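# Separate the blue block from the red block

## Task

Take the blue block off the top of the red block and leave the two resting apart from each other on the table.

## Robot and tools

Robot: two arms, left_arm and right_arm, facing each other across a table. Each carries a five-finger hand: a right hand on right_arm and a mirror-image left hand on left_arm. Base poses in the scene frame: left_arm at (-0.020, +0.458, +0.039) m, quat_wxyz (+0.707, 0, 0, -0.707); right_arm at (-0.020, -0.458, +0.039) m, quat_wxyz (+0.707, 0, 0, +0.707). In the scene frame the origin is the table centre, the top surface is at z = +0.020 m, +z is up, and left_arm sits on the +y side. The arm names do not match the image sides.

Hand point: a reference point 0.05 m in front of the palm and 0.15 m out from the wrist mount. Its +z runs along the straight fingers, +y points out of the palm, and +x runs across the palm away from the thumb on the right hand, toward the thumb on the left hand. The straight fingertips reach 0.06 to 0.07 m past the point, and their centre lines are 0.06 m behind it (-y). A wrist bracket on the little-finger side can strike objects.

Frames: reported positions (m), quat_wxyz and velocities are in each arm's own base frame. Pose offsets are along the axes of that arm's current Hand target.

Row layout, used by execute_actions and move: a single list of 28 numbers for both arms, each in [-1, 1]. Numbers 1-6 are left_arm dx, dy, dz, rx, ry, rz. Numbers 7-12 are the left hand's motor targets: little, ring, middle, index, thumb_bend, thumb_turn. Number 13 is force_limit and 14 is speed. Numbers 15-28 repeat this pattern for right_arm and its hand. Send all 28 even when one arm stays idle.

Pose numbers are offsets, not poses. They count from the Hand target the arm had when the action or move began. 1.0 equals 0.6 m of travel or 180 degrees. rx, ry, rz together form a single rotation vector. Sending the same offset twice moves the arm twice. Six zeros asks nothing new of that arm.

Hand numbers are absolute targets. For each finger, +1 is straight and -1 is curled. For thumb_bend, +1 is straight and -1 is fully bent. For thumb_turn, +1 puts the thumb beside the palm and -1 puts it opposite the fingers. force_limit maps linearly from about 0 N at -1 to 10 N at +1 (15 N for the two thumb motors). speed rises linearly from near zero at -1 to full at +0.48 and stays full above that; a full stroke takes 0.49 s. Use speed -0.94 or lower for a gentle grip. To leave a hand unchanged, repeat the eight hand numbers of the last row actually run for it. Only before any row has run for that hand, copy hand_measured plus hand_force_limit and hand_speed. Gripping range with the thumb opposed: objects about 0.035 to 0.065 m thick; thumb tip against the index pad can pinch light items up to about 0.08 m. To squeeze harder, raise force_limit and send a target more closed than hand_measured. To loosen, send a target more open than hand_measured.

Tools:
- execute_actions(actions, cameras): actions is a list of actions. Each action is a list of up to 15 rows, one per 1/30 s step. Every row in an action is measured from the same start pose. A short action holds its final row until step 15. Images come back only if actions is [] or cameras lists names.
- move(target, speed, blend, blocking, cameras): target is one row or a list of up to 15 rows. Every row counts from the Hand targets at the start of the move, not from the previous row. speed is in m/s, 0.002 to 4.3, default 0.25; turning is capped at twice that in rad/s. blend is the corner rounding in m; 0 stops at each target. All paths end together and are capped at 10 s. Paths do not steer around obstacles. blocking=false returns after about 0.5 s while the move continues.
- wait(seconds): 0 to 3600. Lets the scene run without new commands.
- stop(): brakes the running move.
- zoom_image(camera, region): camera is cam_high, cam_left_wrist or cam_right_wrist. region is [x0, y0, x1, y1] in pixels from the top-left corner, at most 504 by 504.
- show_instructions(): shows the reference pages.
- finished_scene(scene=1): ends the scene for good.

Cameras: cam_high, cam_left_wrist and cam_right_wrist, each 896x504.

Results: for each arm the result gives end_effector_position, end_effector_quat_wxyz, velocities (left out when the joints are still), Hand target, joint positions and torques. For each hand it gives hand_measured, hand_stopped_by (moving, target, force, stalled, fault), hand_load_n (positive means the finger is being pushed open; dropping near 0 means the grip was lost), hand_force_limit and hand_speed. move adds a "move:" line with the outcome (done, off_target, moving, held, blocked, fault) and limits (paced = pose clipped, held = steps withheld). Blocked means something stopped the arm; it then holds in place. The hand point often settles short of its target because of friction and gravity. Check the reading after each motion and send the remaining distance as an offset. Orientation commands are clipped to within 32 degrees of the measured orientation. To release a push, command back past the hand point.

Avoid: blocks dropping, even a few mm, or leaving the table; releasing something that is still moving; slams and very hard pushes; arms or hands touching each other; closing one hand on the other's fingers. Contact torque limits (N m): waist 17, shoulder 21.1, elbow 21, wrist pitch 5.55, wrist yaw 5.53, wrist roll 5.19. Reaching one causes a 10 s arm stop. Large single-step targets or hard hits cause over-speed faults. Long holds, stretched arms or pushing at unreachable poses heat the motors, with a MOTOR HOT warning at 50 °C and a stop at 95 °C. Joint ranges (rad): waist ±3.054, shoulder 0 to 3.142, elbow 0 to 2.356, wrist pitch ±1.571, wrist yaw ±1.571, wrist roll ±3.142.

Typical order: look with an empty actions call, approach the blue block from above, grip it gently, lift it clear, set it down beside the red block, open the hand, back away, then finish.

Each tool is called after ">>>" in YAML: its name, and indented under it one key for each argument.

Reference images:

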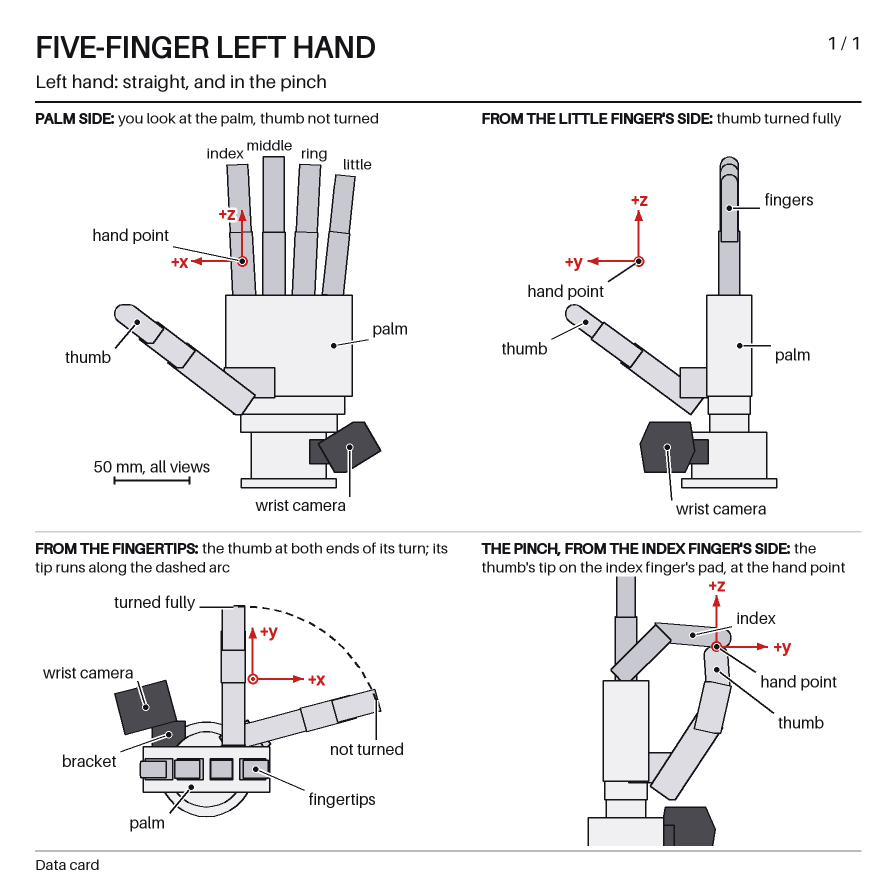

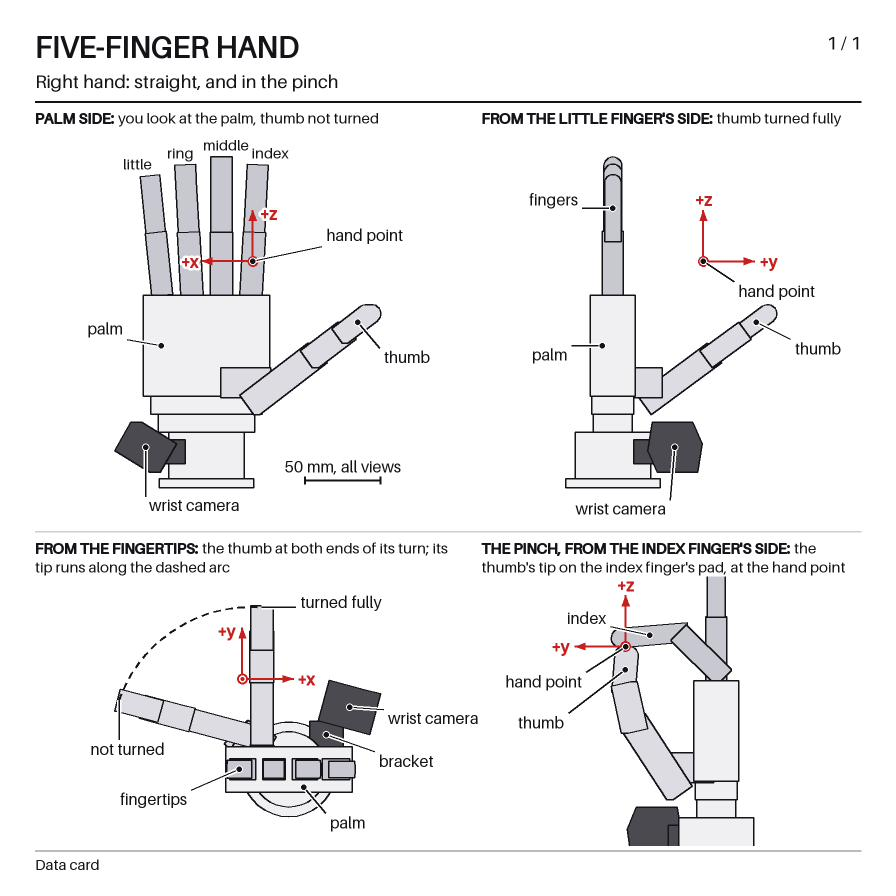

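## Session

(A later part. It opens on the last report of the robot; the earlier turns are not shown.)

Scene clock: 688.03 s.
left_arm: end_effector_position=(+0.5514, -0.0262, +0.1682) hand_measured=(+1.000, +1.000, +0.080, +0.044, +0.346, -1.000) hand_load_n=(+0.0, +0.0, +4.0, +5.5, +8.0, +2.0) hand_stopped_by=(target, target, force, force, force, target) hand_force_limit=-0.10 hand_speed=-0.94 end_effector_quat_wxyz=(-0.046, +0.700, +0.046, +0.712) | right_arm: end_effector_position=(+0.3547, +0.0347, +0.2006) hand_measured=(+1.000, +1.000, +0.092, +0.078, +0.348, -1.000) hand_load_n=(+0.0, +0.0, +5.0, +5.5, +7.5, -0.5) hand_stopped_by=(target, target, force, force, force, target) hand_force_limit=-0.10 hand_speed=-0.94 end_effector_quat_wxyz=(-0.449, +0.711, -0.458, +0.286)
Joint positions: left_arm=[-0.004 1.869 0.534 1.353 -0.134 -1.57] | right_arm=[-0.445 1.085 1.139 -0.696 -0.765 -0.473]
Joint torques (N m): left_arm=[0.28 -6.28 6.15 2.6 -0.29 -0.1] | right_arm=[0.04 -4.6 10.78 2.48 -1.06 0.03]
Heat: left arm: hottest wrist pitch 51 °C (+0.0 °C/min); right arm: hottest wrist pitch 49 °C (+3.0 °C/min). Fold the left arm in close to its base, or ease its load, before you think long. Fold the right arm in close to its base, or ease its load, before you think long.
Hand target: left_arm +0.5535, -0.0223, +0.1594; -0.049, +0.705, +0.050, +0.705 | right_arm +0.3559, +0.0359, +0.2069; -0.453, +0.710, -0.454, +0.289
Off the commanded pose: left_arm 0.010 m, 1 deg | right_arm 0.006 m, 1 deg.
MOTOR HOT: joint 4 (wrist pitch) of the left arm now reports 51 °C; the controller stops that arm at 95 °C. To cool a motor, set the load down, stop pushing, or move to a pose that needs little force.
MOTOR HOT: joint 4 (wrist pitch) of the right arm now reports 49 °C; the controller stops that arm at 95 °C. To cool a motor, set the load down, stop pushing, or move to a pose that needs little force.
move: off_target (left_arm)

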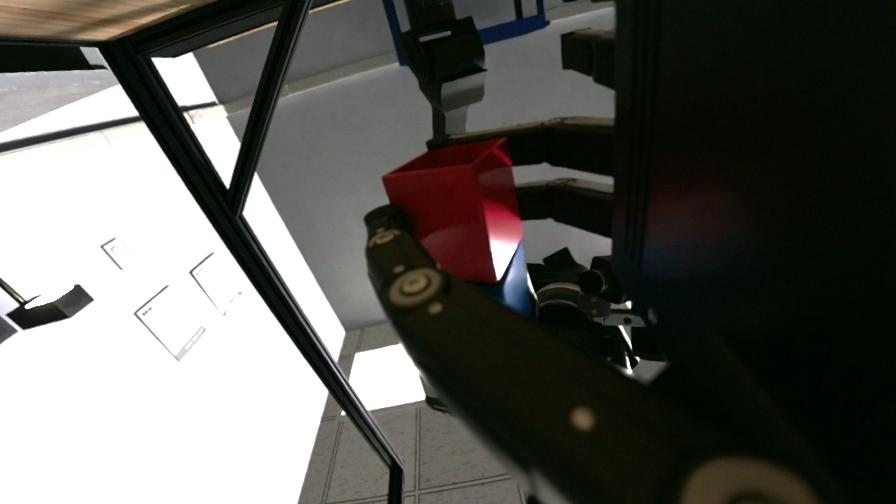

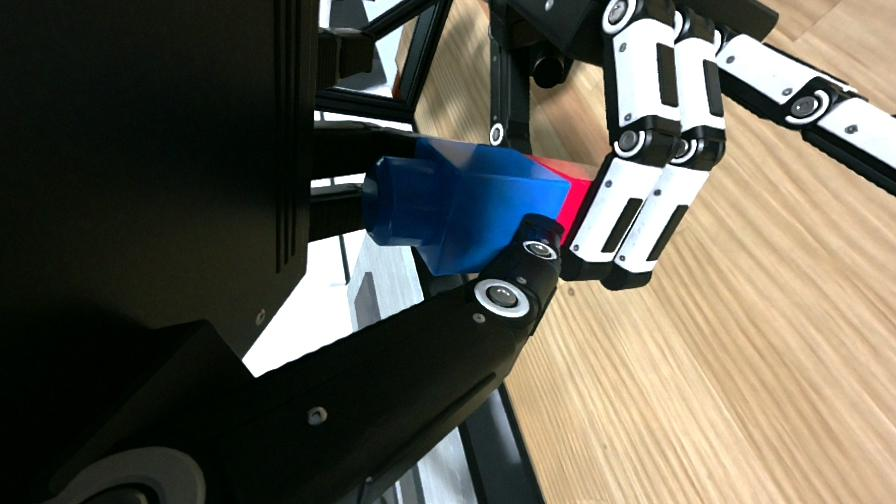

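>>> move:
  target: [-0.025,0,0,0,0,0,1,1,-0.15,-0.16,-0.02,-1,-0.1,-0.94,0,-0.0227,-0.0106,0,0,0,1,1,-0.15,-0.16,-0.02,-1,-0.1,-0.94]
  speed: 0.03
  cameras: ["cam_left_wrist","cam_right_wrist"]

>>> zoom_image:
  camera: "cam_left_wrist"
  region: [300, 100, 580, 320]

Scene clock: 693.13 s.
left_arm: end_effector_position=(+0.5533, -0.0248, +0.1523) hand_measured=(+1.000, +1.000, +0.080, +0.044, +0.346, -1.000) hand_load_n=(+0.0, +0.0, +3.5, +4.5, +8.0, +0.5) hand_stopped_by=(target, target, force, force, force, target) hand_force_limit=-0.10 hand_speed=-0.94 end_effector_quat_wxyz=(-0.047, +0.700, +0.049, +0.711) | right_arm: end_effector_position=(+0.3547, +0.0364, +0.2184) hand_measured=(+1.000, +1.000, +0.092, +0.078, +0.348, -1.000) hand_load_n=(+0.0, +0.0, +4.0, +6.0, +8.0, +0.0) hand_stopped_by=(target, target, force, force, force, target) hand_force_limit=-0.10 hand_speed=-0.94 end_effector_quat_wxyz=(-0.452, +0.711, -0.455, +0.286)
Joint positions: left_arm=[-0.003 1.948 0.534 1.429 -0.138 -1.573] | right_arm=[-0.445 1.104 1.217 -0.752 -0.773 -0.473]
Joint torques (N m): left_arm=[0.21 -6.89 5.01 2.81 -0.14 0.03] | right_arm=[-0.09 -4.52 10.03 2.64 -0.8 0.08]
Heat: left arm: hottest wrist pitch 50 °C (-2.0 °C/min); right arm: hottest wrist pitch 48 °C (+2.0 °C/min). Fold the left arm in close to its base, or ease its load, before you think long. Fold the right arm in close to its base, or ease its load, before you think long.
Hand target: left_arm +0.5535, -0.0224, +0.1442; -0.049, +0.705, +0.050, +0.705 | right_arm +0.3559, +0.0359, +0.2219; -0.453, +0.711, -0.454, +0.289
Off the commanded pose: left_arm 0.008 m, 1 deg | right_arm 0.004 m, 0 deg.
MOTOR HOT: still on. Joint 4 (wrist pitch) of the left arm now reports 50 °C.
MOTOR HOT: still on. Joint 4 (wrist pitch) of the right arm now reports 48 °C.
move: done

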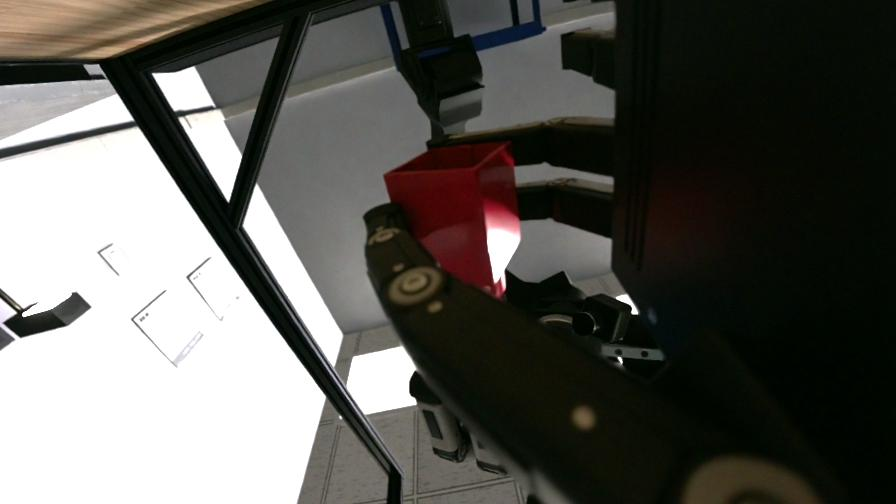

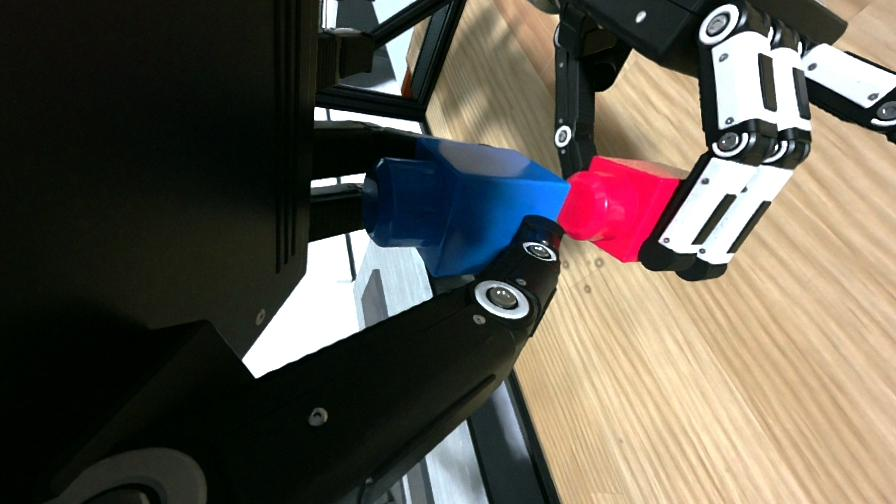

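Scaled by 1.800 from the camera's image (finer frame: 1280x720).

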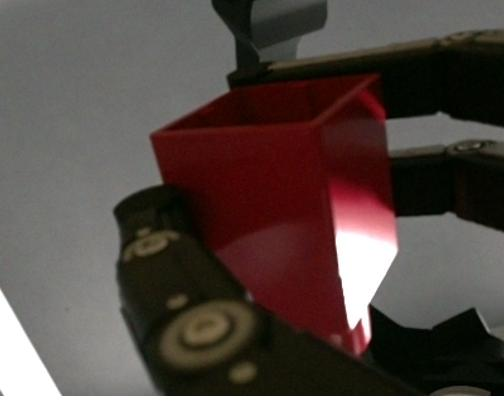

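>>> move:
  target:
    - [0,-0.0277,-0.1138,0,0,0,1,1,-0.15,-0.16,-0.02,-1,-0.1,-0.94,0,-0.0604,-0.0282,0,0,0,1,1,-0.15,-0.16,-0.02,-1,-0.1,-0.94]
    - [0,-0.0607,-0.2523,-0.109,-0.109,0.4913,1,1,-0.15,-0.16,-0.02,-1,-0.1,-0.94,0,-0.0604,-0.0282,0,0,0,1,1,-0.15,-0.16,-0.02,-1,-0.1,-0.94]
  speed: [0.1, 0.22]
  blend: [0.01, 0]
  cameras: ["all"]

Scene clock: 762.80 s.
left_arm: end_effector_position=(+0.3953, -0.0068, +0.1374) hand_measured=(+1.000, +1.000, +0.080, +0.044, +0.346, -1.000) hand_load_n=(+0.0, +0.0, +3.5, +5.0, +8.0, +0.5) hand_stopped_by=(target, target, force, force, force, target) hand_force_limit=-0.10 hand_speed=-0.94 end_effector_quat_wxyz=(-0.402, +0.640, -0.554, +0.350) | right_arm: end_effector_position=(+0.3545, +0.0365, +0.2586) hand_measured=(+1.000, +1.000, +0.092, +0.078, +0.348, -1.000) hand_load_n=(+0.0, +0.0, +4.0, +6.5, +8.0, +0.0) hand_stopped_by=(target, target, force, force, force, target) hand_force_limit=-0.10 hand_speed=-0.94 end_effector_quat_wxyz=(-0.453, +0.711, -0.455, +0.287)
Joint positions: left_arm=[-0.034 0.953 0.782 -0.282 -0.158 -0.08] | right_arm=[-0.445 1.165 1.422 -0.895 -0.773 -0.472]
Joint torques (N m): left_arm=[-0.18 -3.29 11.52 2.46 -0.27 0.12] | right_arm=[-0.05 -4.26 9.99 2.62 -0.8 0]
Heat: left arm: hottest wrist pitch 59 °C (+5.0 °C/min); right arm: hottest wrist pitch 46 °C (-1.0 °C/min). Fold the left arm in close to its base, or ease its load, before you think long.
Hand target: left_arm +0.3985, -0.0075, +0.1442; -0.405, +0.637, -0.553, +0.353 | right_arm +0.3560, +0.0357, +0.2619; -0.453, +0.711, -0.454, +0.289
Off the commanded pose: left_arm 0.007 m, 1 deg | right_arm 0.004 m, 0 deg.
MOTOR HOT: still on. Joint 4 (wrist pitch) of the left arm now reports 59 °C.
MOTOR HOT: cleared for the motors of the right arm.
move: done

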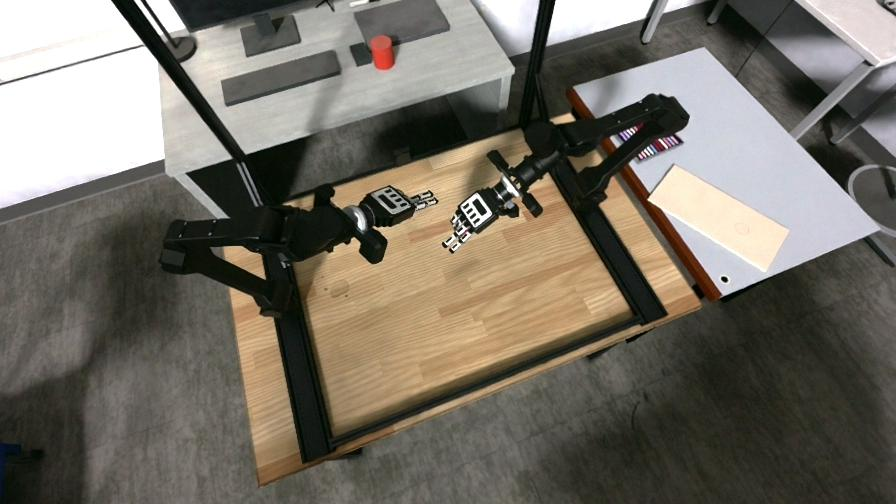

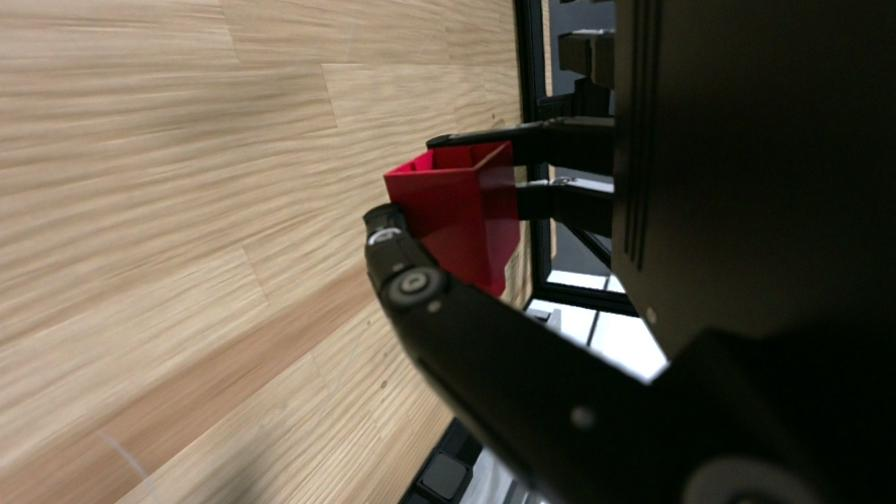

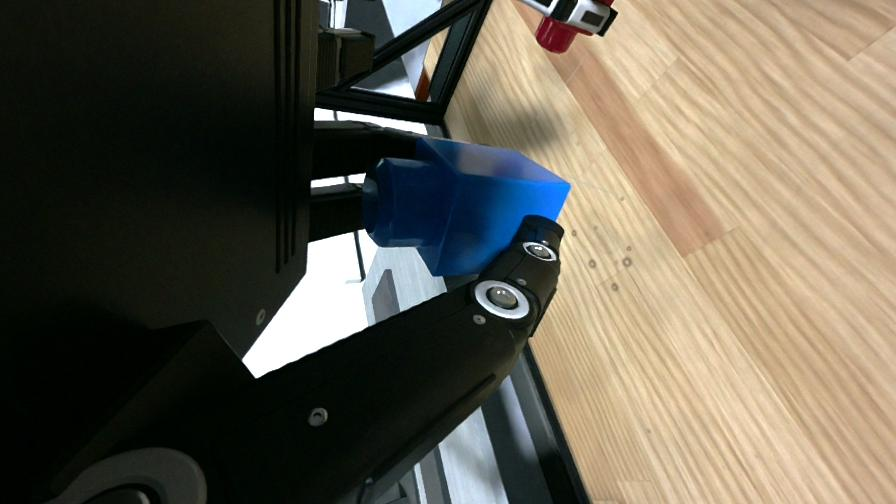

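>>> move:
  target: [0,0.1573,0.0735,0,0,0,1,1,-0.15,-0.16,-0.02,-1,-0.1,-0.94,0,0.3502,0.1635,0,0,0,1,1,-0.15,-0.16,-0.02,-1,-0.1,-0.94]
  speed: 0.12
  cameras: ["all"]

Scene clock: 770.10 s.
left_arm: end_effector_position=(+0.4036, -0.0073, +0.0522) hand_measured=(+1.000, +1.000, +0.080, +0.044, +0.346, -1.000) hand_load_n=(+0.0, +0.0, +3.5, +5.0, +8.0, +0.5) hand_stopped_by=(target, target, force, force, force, target) hand_force_limit=-0.10 hand_speed=-0.94 end_effector_quat_wxyz=(-0.411, +0.634, -0.547, +0.361) | right_arm: end_effector_position=(+0.3583, +0.0347, +0.0347) hand_measured=(+1.000, +1.000, +0.092, +0.078, +0.348, -1.000) hand_load_n=(+0.0, +0.0, +4.0, +6.0, +8.0, +0.0) hand_stopped_by=(target, target, force, force, force, target) hand_force_limit=-0.10 hand_speed=-0.94 end_effector_quat_wxyz=(-0.454, +0.711, -0.450, +0.294)
Joint positions: left_arm=[-0.034 1.031 0.431 0.181 -0.158 -0.08] | right_arm=[-0.445 1.131 0.47 0.041 -0.773 -0.472]
Joint torques (N m): left_arm=[-0.42 -3.16 6.99 2.7 -0.29 0.12] | right_arm=[0.05 -4.21 7.51 2.93 -0.71 0.05]
Heat: left arm: hottest wrist pitch 57 °C (+1.0 °C/min); right arm: hottest wrist pitch 45 °C (-2.0 °C/min). Fold the left arm in close to its base, or ease its load, before you think long.
Hand target: left_arm +0.3985, -0.0077, +0.0400; -0.405, +0.637, -0.553, +0.353 | right_arm +0.3560, +0.0362, +0.0300; -0.453, +0.711, -0.454, +0.289
Off the commanded pose: left_arm 0.013 m, 1 deg | right_arm 0.005 m, 1 deg.
MOTOR HOT: still on. Joint 4 (wrist pitch) of the left arm now reports 57 °C.
move: off_target (left_arm)

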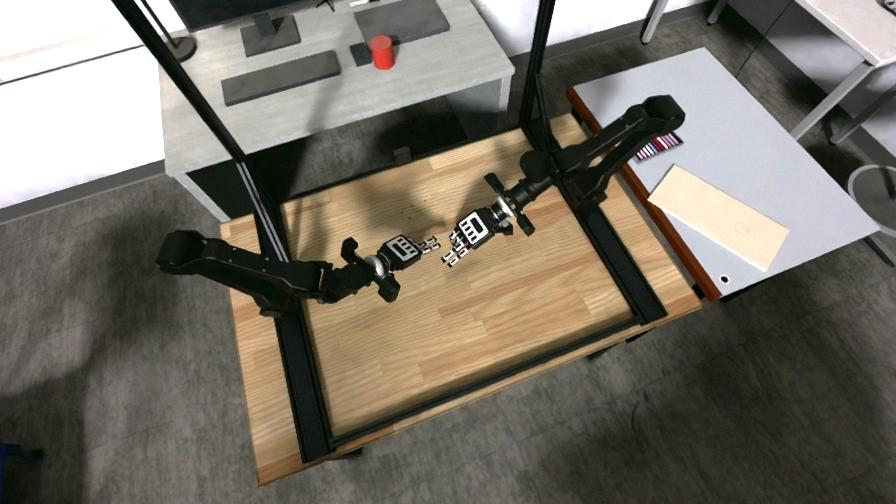

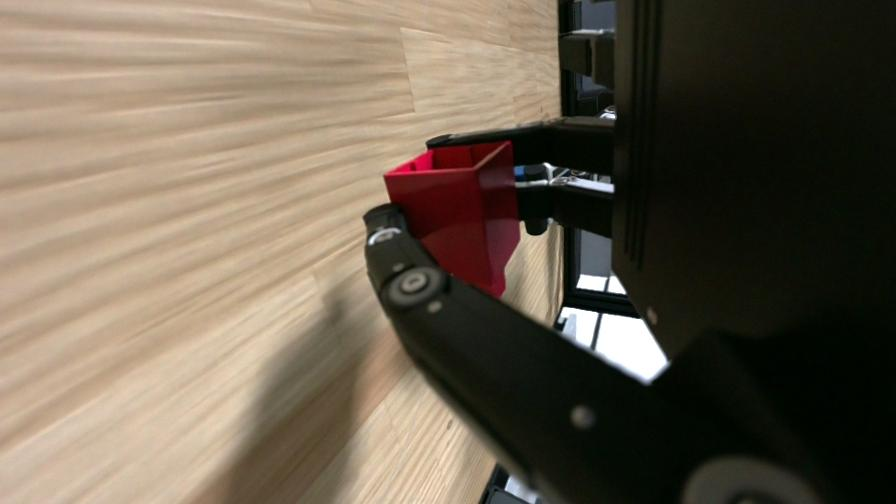

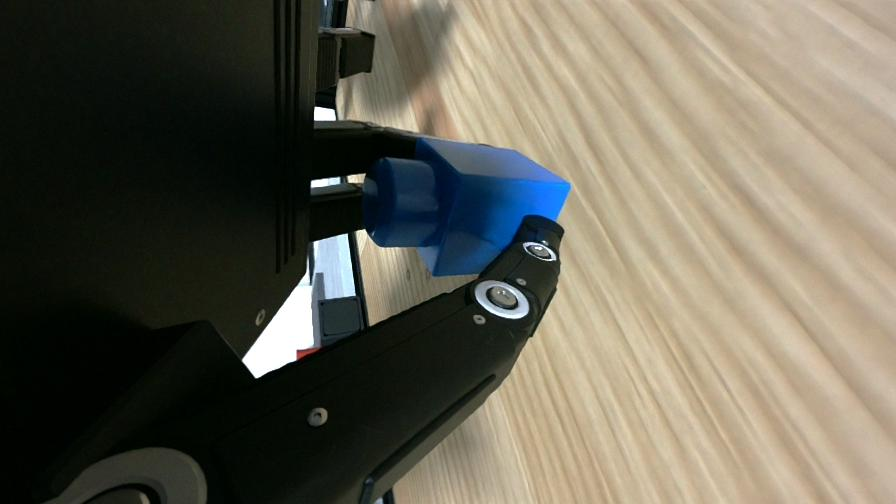

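>>> move:
  target: [0,0.0181,0.0085,0,0,0,1,1,-0.15,-0.16,-0.02,-1,-0.1,-0.94,0,0.0181,0.0085,0,0,0,1,1,-0.15,-0.16,-0.02,-1,-0.1,-0.94]
  speed: 0.04
  cameras: ["cam_left_wrist","cam_right_wrist"]

Scene clock: 775.03 s.
left_arm: end_effector_position=(+0.4041, -0.0073, +0.0401) hand_measured=(+1.000, +1.000, +0.080, +0.044, +0.346, -1.000) hand_load_n=(+0.0, +0.0, +4.0, +5.0, +8.0, +1.0) hand_stopped_by=(target, target, force, force, force, target) hand_force_limit=-0.10 hand_speed=-0.94 end_effector_quat_wxyz=(-0.411, +0.634, -0.547, +0.361) | right_arm: end_effector_position=(+0.3587, +0.0345, +0.0230) hand_measured=(+1.000, +1.000, +0.092, +0.078, +0.348, -1.000) hand_load_n=(+0.0, +0.0, +4.0, +6.5, +8.0, +0.0) hand_stopped_by=(target, target, force, force, force, target) hand_force_limit=-0.10 hand_speed=-0.94 end_effector_quat_wxyz=(-0.454, +0.710, -0.450, +0.295)
Joint positions: left_arm=[-0.034 1.062 0.392 0.252 -0.158 -0.08] | right_arm=[-0.445 1.163 0.434 0.11 -0.773 -0.472]
Joint torques (N m): left_arm=[-0.4 -3.25 6.75 2.69 -0.29 0.12] | right_arm=[0.13 -4.12 7.2 2.92 -0.74 0.03]
Heat: left arm: hottest wrist pitch 55 °C (-2.0 °C/min); right arm: hottest wrist pitch 46 °C (-1.0 °C/min). Fold the left arm in close to its base, or ease its load, before you think long.
Hand target: left_arm +0.3986, -0.0077, +0.0280; -0.405, +0.637, -0.553, +0.353 | right_arm +0.3561, +0.0362, +0.0181; -0.453, +0.711, -0.454, +0.289
Off the commanded pose: left_arm 0.013 m, 1 deg | right_arm 0.006 m, 1 deg.
MOTOR HOT: still on. Joint 4 (wrist pitch) of the left arm now reports 55 °C.
move: off_target (left_arm)

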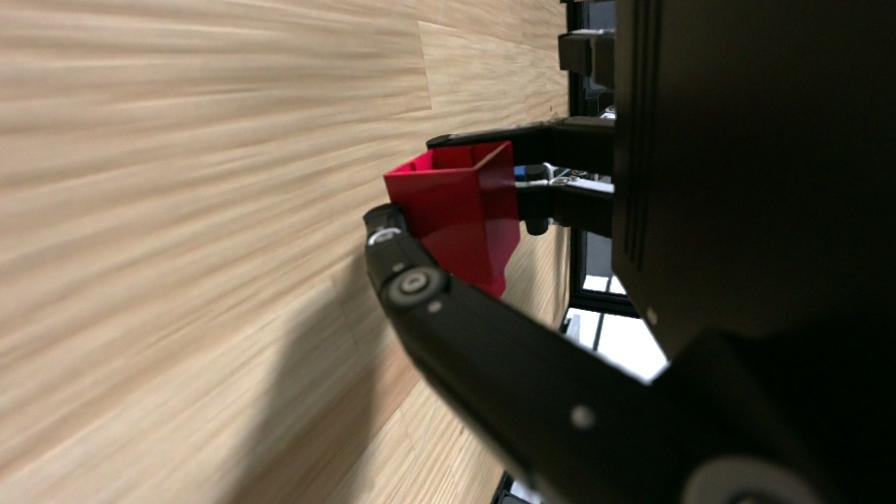

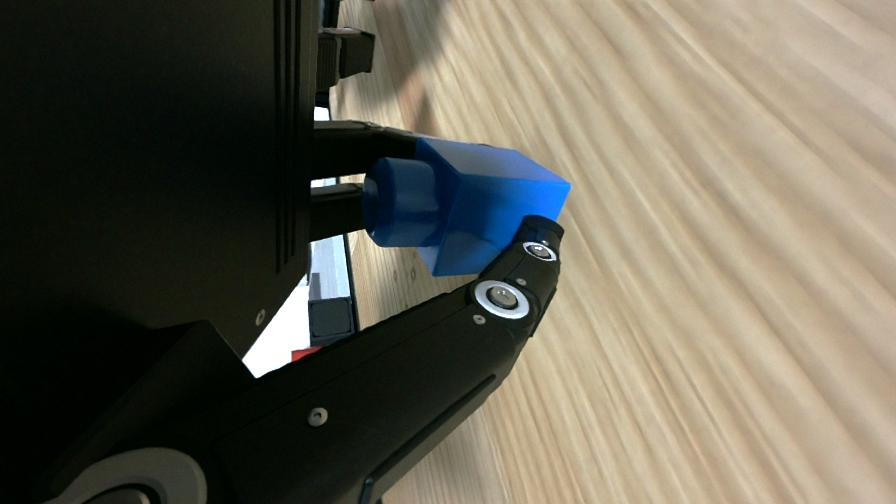

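>>> move:
  target: [0,0.0151,0.007,0,0,0,1,1,-0.15,-0.16,-0.02,-1,-0.1,-0.94,0,0.0091,0.0042,0,0,0,1,1,-0.15,-0.16,-0.02,-1,-0.1,-0.94]
  speed: 0.04
  cameras: ["cam_left_wrist","cam_right_wrist"]

Scene clock: 779.67 s.
left_arm: end_effector_position=(+0.4042, -0.0072, +0.0297) hand_measured=(+1.000, +1.000, +0.080, +0.044, +0.346, -1.000) hand_load_n=(+0.0, +0.0, +3.5, +4.5, +8.0, +1.0) hand_stopped_by=(target, target, force, force, force, target) hand_force_limit=-0.10 hand_speed=-0.94 end_effector_quat_wxyz=(-0.411, +0.634, -0.547, +0.361) | right_arm: end_effector_position=(+0.3587, +0.0345, +0.0167) hand_measured=(+1.000, +1.000, +0.092, +0.078, +0.348, -1.000) hand_load_n=(+0.0, +0.0, +4.0, +6.0, +8.0, +0.0) hand_stopped_by=(target, target, force, force, force, target) hand_force_limit=-0.10 hand_speed=-0.94 end_effector_quat_wxyz=(-0.454, +0.710, -0.450, +0.294)
Joint positions: left_arm=[-0.034 1.094 0.361 0.314 -0.158 -0.08] | right_arm=[-0.445 1.181 0.416 0.147 -0.773 -0.472]
Joint torques (N m): left_arm=[-0.38 -3.26 6.66 2.7 -0.29 0.11] | right_arm=[0.2 -4.14 7.1 2.91 -0.72 0.03]
Heat: left arm: hottest wrist pitch 54 °C (-3.0 °C/min); right arm: hottest wrist pitch 46 °C (-1.0 °C/min). Fold the left arm in close to its base, or ease its load, before you think long.
Hand target: left_arm +0.3986, -0.0076, +0.0181; -0.405, +0.637, -0.553, +0.353 | right_arm +0.3560, +0.0362, +0.0120; -0.453, +0.711, -0.454, +0.289
Off the commanded pose: left_arm 0.013 m, 1 deg | right_arm 0.006 m, 1 deg.
MOTOR HOT: still on. Joint 4 (wrist pitch) of the left arm now reports 54 °C.
move: off_target (left_arm)

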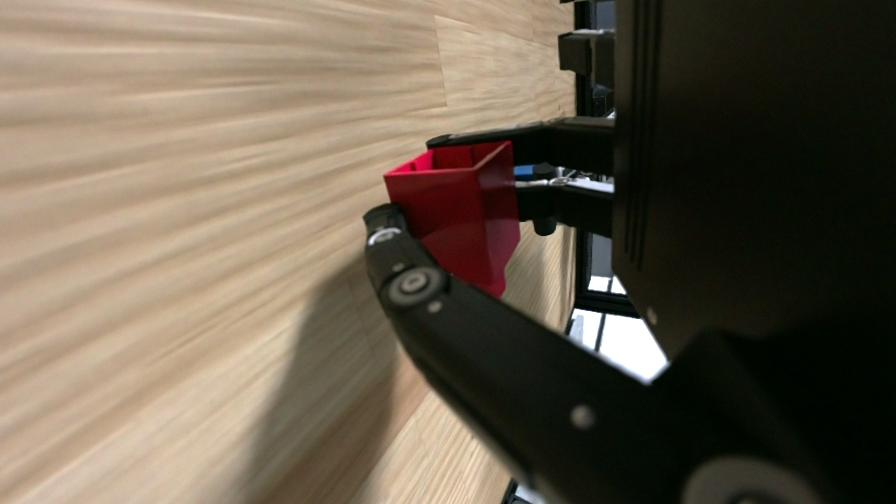

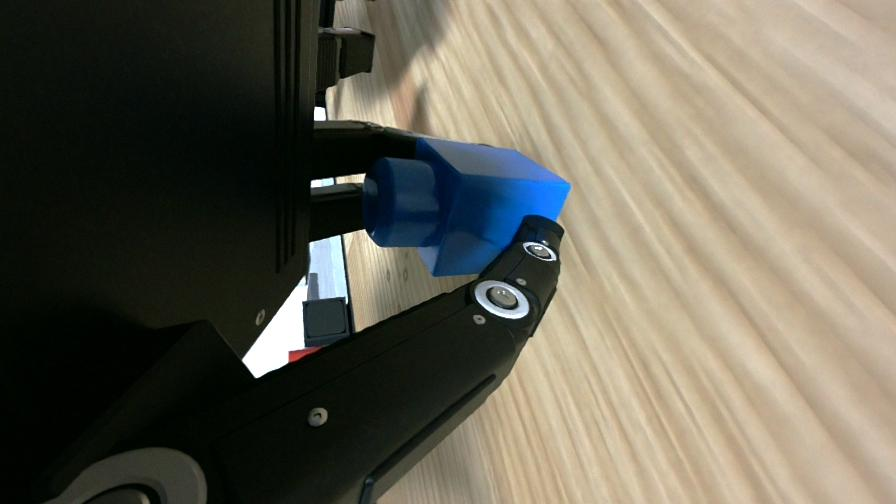

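>>> move:
  target: [0,0.0076,0.0035,0,0,0,1,1,-0.15,-0.16,-0.02,-1,-0.1,-0.94,0,0.0045,0.0021,0,0,0,1,1,-0.15,-0.16,-0.02,-1,-0.1,-0.94]
  speed: 0.03
  cameras: ["cam_right_wrist"]

>>> zoom_image:
  camera: "cam_right_wrist"
  region: [400, 100, 680, 300]

Scene clock: 783.53 s.
left_arm: end_effector_position=(+0.4045, -0.0072, +0.0248) hand_measured=(+1.000, +1.000, +0.080, +0.044, +0.346, -1.000) hand_load_n=(+0.0, +0.0, +3.5, +5.0, +7.5, +1.0) hand_stopped_by=(target, target, force, force, force, target) hand_force_limit=-0.10 hand_speed=-0.94 end_effector_quat_wxyz=(-0.411, +0.634, -0.547, +0.361) | right_arm: end_effector_position=(+0.3588, +0.0345, +0.0138) hand_measured=(+1.000, +1.000, +0.092, +0.078, +0.348, -1.000) hand_load_n=(+0.0, +0.0, +4.0, +6.0, +8.0, +0.0) hand_stopped_by=(target, target, force, force, force, target) hand_force_limit=-0.10 hand_speed=-0.94 end_effector_quat_wxyz=(-0.454, +0.710, -0.450, +0.295)
Joint positions: left_arm=[-0.034 1.111 0.346 0.347 -0.158 -0.08] | right_arm=[-0.445 1.191 0.408 0.165 -0.773 -0.472]
Joint torques (N m): left_arm=[-0.38 -3.29 6.53 2.69 -0.29 0.11] | right_arm=[0.09 -4.23 7.13 2.92 -0.73 0.05]
Heat: left arm: hottest wrist pitch 54 °C (-4.0 °C/min); right arm: hottest wrist pitch 46 °C (-1.0 °C/min). Fold the left arm in close to its base, or ease its load, before you think long.
Hand target: left_arm +0.3986, -0.0076, +0.0131; -0.405, +0.637, -0.553, +0.353 | right_arm +0.3560, +0.0362, +0.0091; -0.453, +0.711, -0.454, +0.289
Off the commanded pose: left_arm 0.013 m, 1 deg | right_arm 0.006 m, 1 deg.
MOTOR HOT: still on. Joint 4 (wrist pitch) of the left arm now reports 54 °C.
move: off_target (left_arm)

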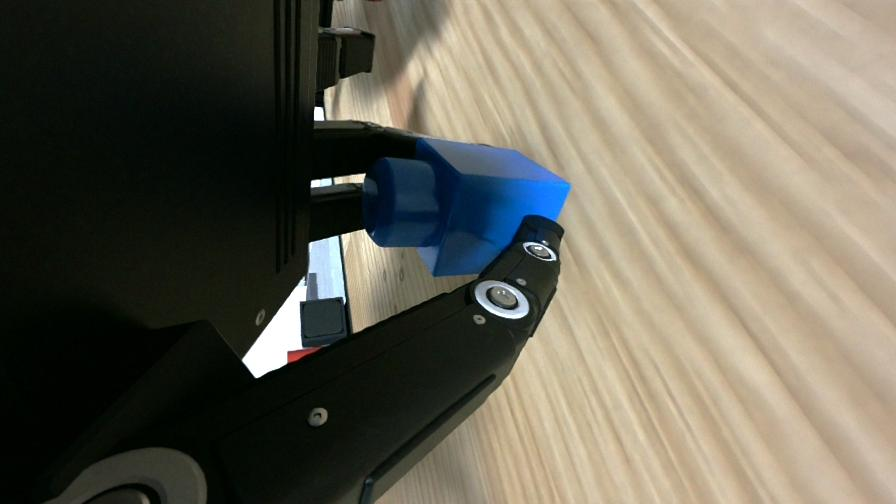

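Scaled by 1.800 from the camera's image (finer frame: 1280x720).

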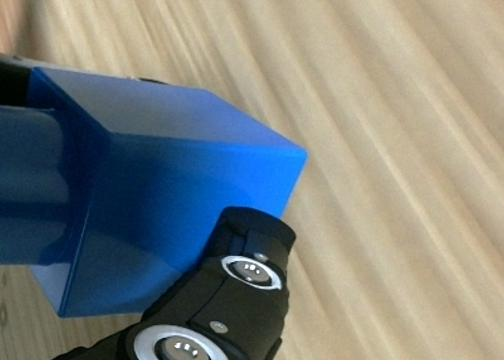

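>>> move:
  target: [0,0.0045,0.0021,0,0,0,1,1,-0.15,-0.16,-0.02,-1,-0.1,-0.94,0,0.0045,0.0021,0,0,0,1,1,-0.15,-0.16,-0.02,-1,-0.1,-0.94]
  speed: 0.03

>>> move:
  target: [0,0.0045,0.0021,0,0,0,1,1,-0.15,-0.16,-0.02,-1,-0.1,-0.94,0,0.003,0.0014,0,0,0,1,1,-0.15,-0.16,-0.02,-1,-0.1,-0.94]
  speed: 0.03
  cameras: ["all"]

Scene clock: 788.83 s.
left_arm: end_effector_position=(+0.4046, -0.0072, +0.0218) hand_measured=(+1.000, +1.000, +0.080, +0.044, +0.346, -1.000) hand_load_n=(-0.5, +0.0, +3.5, +5.0, +8.0, +0.5) hand_stopped_by=(target, target, force, force, force, target) hand_force_limit=-0.10 hand_speed=-0.94 end_effector_quat_wxyz=(-0.411, +0.634, -0.547, +0.361) | right_arm: end_effector_position=(+0.3594, +0.0342, +0.0118) hand_measured=(+1.000, +1.000, +0.092, +0.078, +0.348, -1.000) hand_load_n=(+0.0, +0.0, +4.0, +6.5, +7.5, +0.0) hand_stopped_by=(target, target, force, force, force, target) hand_force_limit=-0.10 hand_speed=-0.94 end_effector_quat_wxyz=(-0.454, +0.710, -0.450, +0.296)
Joint positions: left_arm=[-0.034 1.123 0.338 0.366 -0.158 -0.08] | right_arm=[-0.445 1.2 0.401 0.184 -0.773 -0.471]
Joint torques (N m): left_arm=[-0.4 -3.16 6.47 2.69 -0.29 0.11] | right_arm=[0.09 -4.1 6.78 2.85 -0.71 0.03]
Heat: left arm: hottest wrist pitch 54 °C (-4.0 °C/min); right arm: hottest wrist pitch 46 °C (-1.0 °C/min). Fold the left arm in close to its base, or ease its load, before you think long.
Hand target: left_arm +0.3986, -0.0076, +0.0100; -0.405, +0.637, -0.553, +0.353 | right_arm +0.3559, +0.0362, +0.0060; -0.453, +0.710, -0.454, +0.289
Off the commanded pose: left_arm 0.013 m, 1 deg | right_arm 0.007 m, 1 deg.
MOTOR HOT: still on. Joint 4 (wrist pitch) of the left arm now reports 54 °C.
move: off_target (left_arm)

Scene clock: 789.40 s.
left_arm: end_effector_position=(+0.4047, -0.0072, +0.0188) hand_measured=(+1.000, +1.000, +0.080, +0.044, +0.346, -1.000) hand_load_n=(+0.0, +0.0, +3.5, +5.0, +8.0, +1.0) hand_stopped_by=(target, target, force, force, force, target) hand_force_limit=-0.10 hand_speed=-0.94 end_effector_quat_wxyz=(-0.411, +0.634, -0.547, +0.361) | right_arm: end_effector_position=(+0.3604, +0.0338, +0.0114) hand_measured=(+1.000, +1.000, +0.092, +0.078, +0.348, -1.000) hand_load_n=(+0.0, +0.0, +4.5, +6.5, +7.5, +0.0) hand_stopped_by=(target, target, force, force, force, target) hand_force_limit=-0.10 hand_speed=-0.94 end_effector_quat_wxyz=(-0.454, +0.710, -0.448, +0.298)
Joint positions: left_arm=[-0.034 1.134 0.329 0.387 -0.158 -0.08] | right_arm=[-0.445 1.205 0.398 0.197 -0.773 -0.471]
Joint torques (N m): left_arm=[-0.43 -3.36 6.43 2.7 -0.3 0.1] | right_arm=[0.24 -3.89 6.58 2.75 -0.7 0.02]
Heat: left arm: hottest wrist pitch 54 °C (-4.0 °C/min); right arm: hottest wrist pitch 46 °C (-1.0 °C/min). Fold the left arm in close to its base, or ease its load, before you think long.
Hand target: left_arm +0.3986, -0.0076, +0.0071; -0.405, +0.637, -0.553, +0.353 | right_arm +0.3559, +0.0362, +0.0040; -0.453, +0.711, -0.454, +0.289
Off the commanded pose: left_arm 0.013 m, 1 deg | right_arm 0.009 m, 1 deg.
MOTOR HOT: still on. Joint 4 (wrist pitch) of the left arm now reports 54 °C.
move: off_target (left_arm, right_arm)

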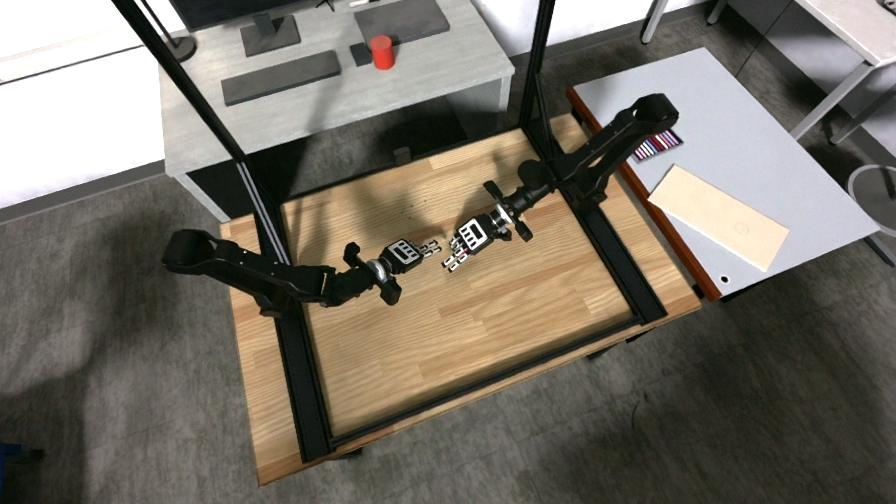

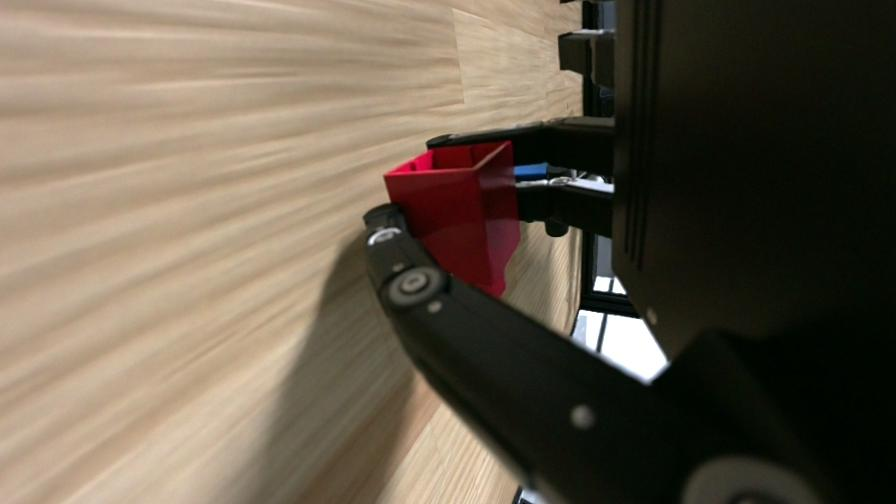

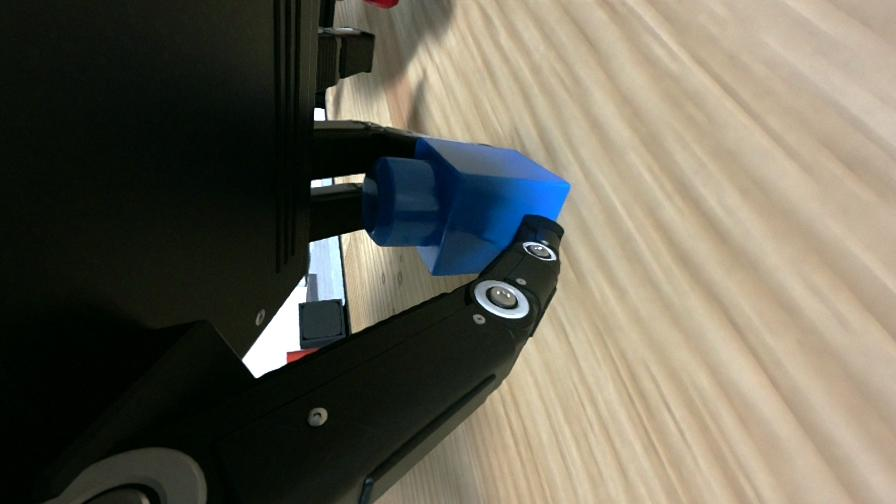

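>>> move:
  target: [0,0.0045,0.0021,0,0,0,1,1,-0.15,-0.16,-0.02,-1,-0.1,-0.94,0,0,0,0,0,0,1,1,0.35,0.35,0.6,-1,-0.1,-0.85]
  speed: 0.03
  cameras: ["cam_left_wrist","cam_right_wrist"]

Scene clock: 795.40 s.
left_arm: end_effector_position=(+0.4048, -0.0072, +0.0157) hand_measured=(+1.000, +1.000, +0.080, +0.044, +0.346, -1.000) hand_load_n=(+0.0, +0.0, +4.0, +5.0, +8.0, +1.0) hand_stopped_by=(target, target, force, force, force, target) hand_force_limit=-0.10 hand_speed=-0.94 end_effector_quat_wxyz=(-0.411, +0.634, -0.547, +0.361) | right_arm: end_effector_position=(+0.3606, +0.0350, +0.0118) hand_measured=(+1.000, +1.000, +0.350, +0.350, +0.598, -1.000) hand_load_n=(+0.0, +0.0, +0.0, +0.0, -3.5, -0.5) hand_stopped_by=(target, target, target, target, target, target) hand_force_limit=-0.10 hand_speed=-0.85 end_effector_quat_wxyz=(-0.457, +0.710, -0.446, +0.298)
Joint positions: left_arm=[-0.034 1.147 0.321 0.408 -0.158 -0.08] | right_arm=[-0.445 1.208 0.395 0.206 -0.779 -0.471]
Joint torques (N m): left_arm=[-0.39 -3.39 6.3 2.7 -0.29 0.1] | right_arm=[0.14 -4.29 6.72 2.06 -0.44 0]
Heat: left arm: hottest wrist pitch 53 °C (-6.1 °C/min); right arm: hottest wrist pitch 47 °C (+0.0 °C/min). Fold the left arm in close to its base, or ease its load, before you think long.
Hand target: left_arm +0.3986, -0.0076, +0.0042; -0.405, +0.637, -0.553, +0.353 | right_arm +0.3560, +0.0362, +0.0041; -0.453, +0.711, -0.454, +0.289
Off the commanded pose: left_arm 0.013 m, 1 deg | right_arm 0.009 m, 1 deg.
MOTOR HOT: still on. Joint 4 (wrist pitch) of the left arm now reports 53 °C.
move: off_target (left_arm)

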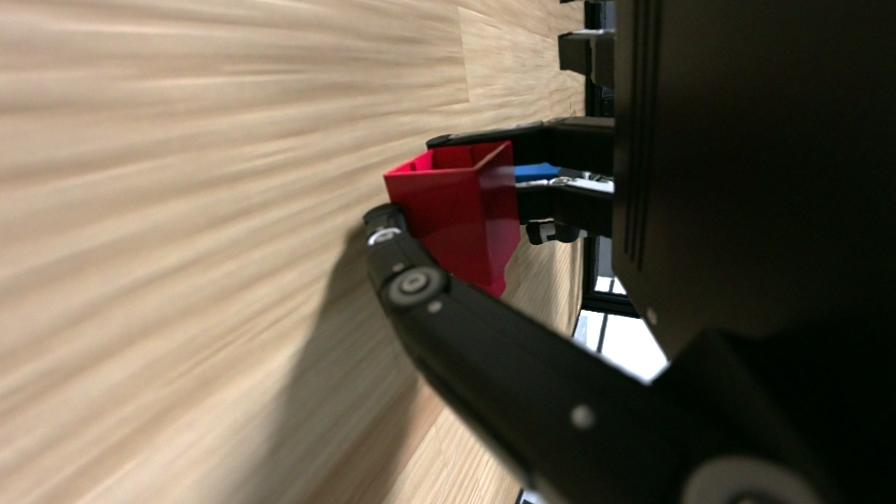

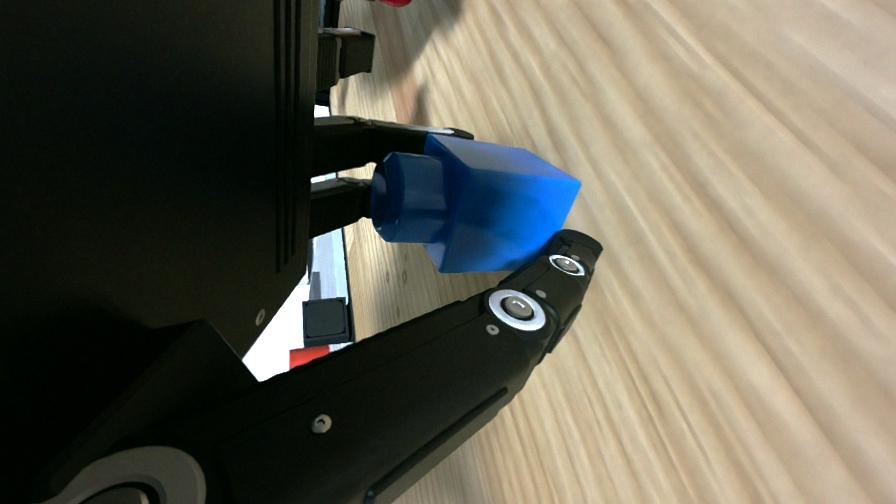

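>>> move:
  target: [0,0.0045,0.0021,0,0,0,1,1,-0.15,-0.16,-0.02,-1,-0.1,-0.94,0,-0.1812,-0.0846,0,0,0,1,1,0.35,0.35,0.6,-1,-0.1,-0.85]
  speed: 0.07
  cameras: ["cam_left_wrist","cam_right_wrist"]

Scene clock: 806.23 s.
left_arm: end_effector_position=(+0.4050, -0.0072, +0.0129) hand_measured=(+1.000, +1.000, +0.080, +0.044, +0.346, -1.000) hand_load_n=(+0.0, +0.0, +3.5, +5.0, +8.0, +0.5) hand_stopped_by=(target, target, force, force, force, target) hand_force_limit=-0.10 hand_speed=-0.94 end_effector_quat_wxyz=(-0.411, +0.634, -0.546, +0.361) | right_arm: end_effector_position=(+0.3540, +0.0371, +0.1183) hand_measured=(+1.000, +1.000, +0.350, +0.350, +0.598, -1.000) hand_load_n=(+0.0, +0.0, +0.0, -0.5, +0.0, +0.0) hand_stopped_by=(target, target, target, target, target, target) hand_force_limit=-0.10 hand_speed=-0.85 end_effector_quat_wxyz=(-0.453, +0.711, -0.458, +0.282)
Joint positions: left_arm=[-0.034 1.159 0.313 0.429 -0.158 -0.08] | right_arm=[-0.445 1.04 0.784 -0.39 -0.774 -0.469]
Joint torques (N m): left_arm=[-0.34 -3.36 6.18 2.7 -0.29 0.1] | right_arm=[0.03 -5.21 10.5 2.57 -0.73 -0.05]
Heat: left arm: hottest wrist pitch 52 °C (-8.1 °C/min); right arm: hottest wrist pitch 44 °C (-3.0 °C/min). Fold the left arm in close to its base, or ease its load, before you think long.
Hand target: left_arm +0.3986, -0.0076, +0.0012; -0.405, +0.637, -0.553, +0.353 | right_arm +0.3560, +0.0360, +0.1241; -0.453, +0.711, -0.454, +0.289
Off the commanded pose: left_arm 0.013 m, 1 deg | right_arm 0.006 m, 1 deg.
MOTOR HOT: still on. Joint 4 (wrist pitch) of the left arm now reports 52 °C.
move: off_target (left_arm)

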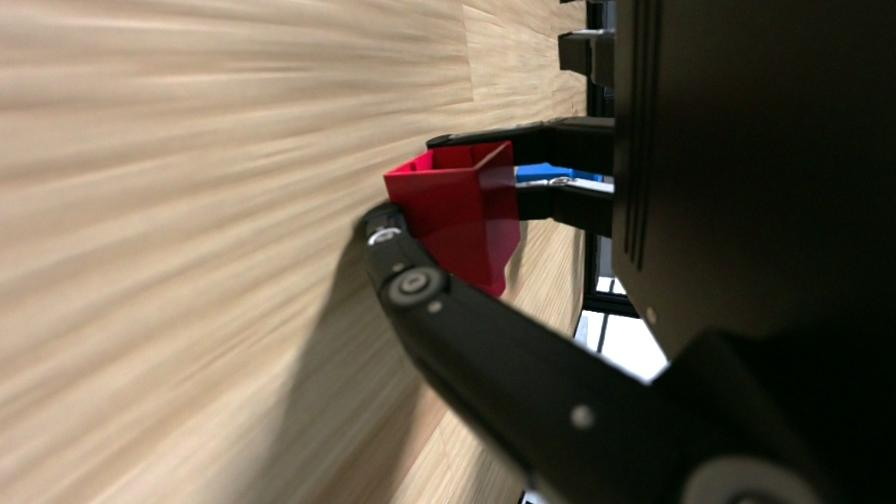

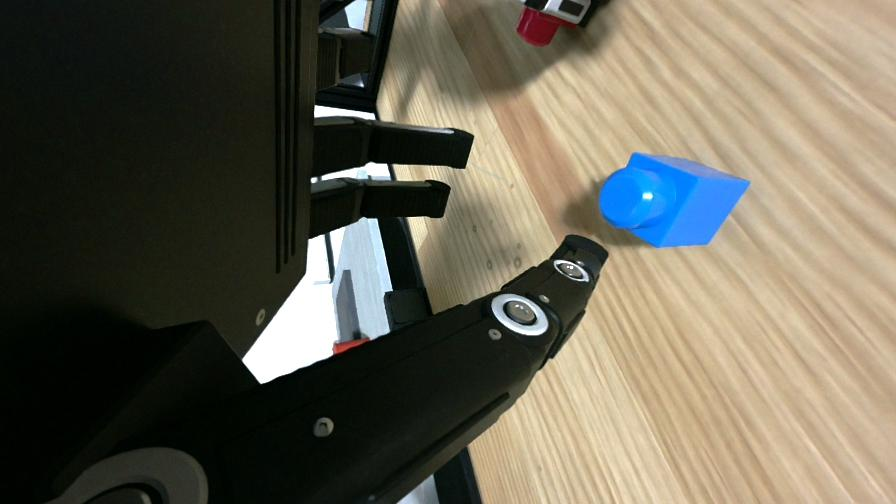

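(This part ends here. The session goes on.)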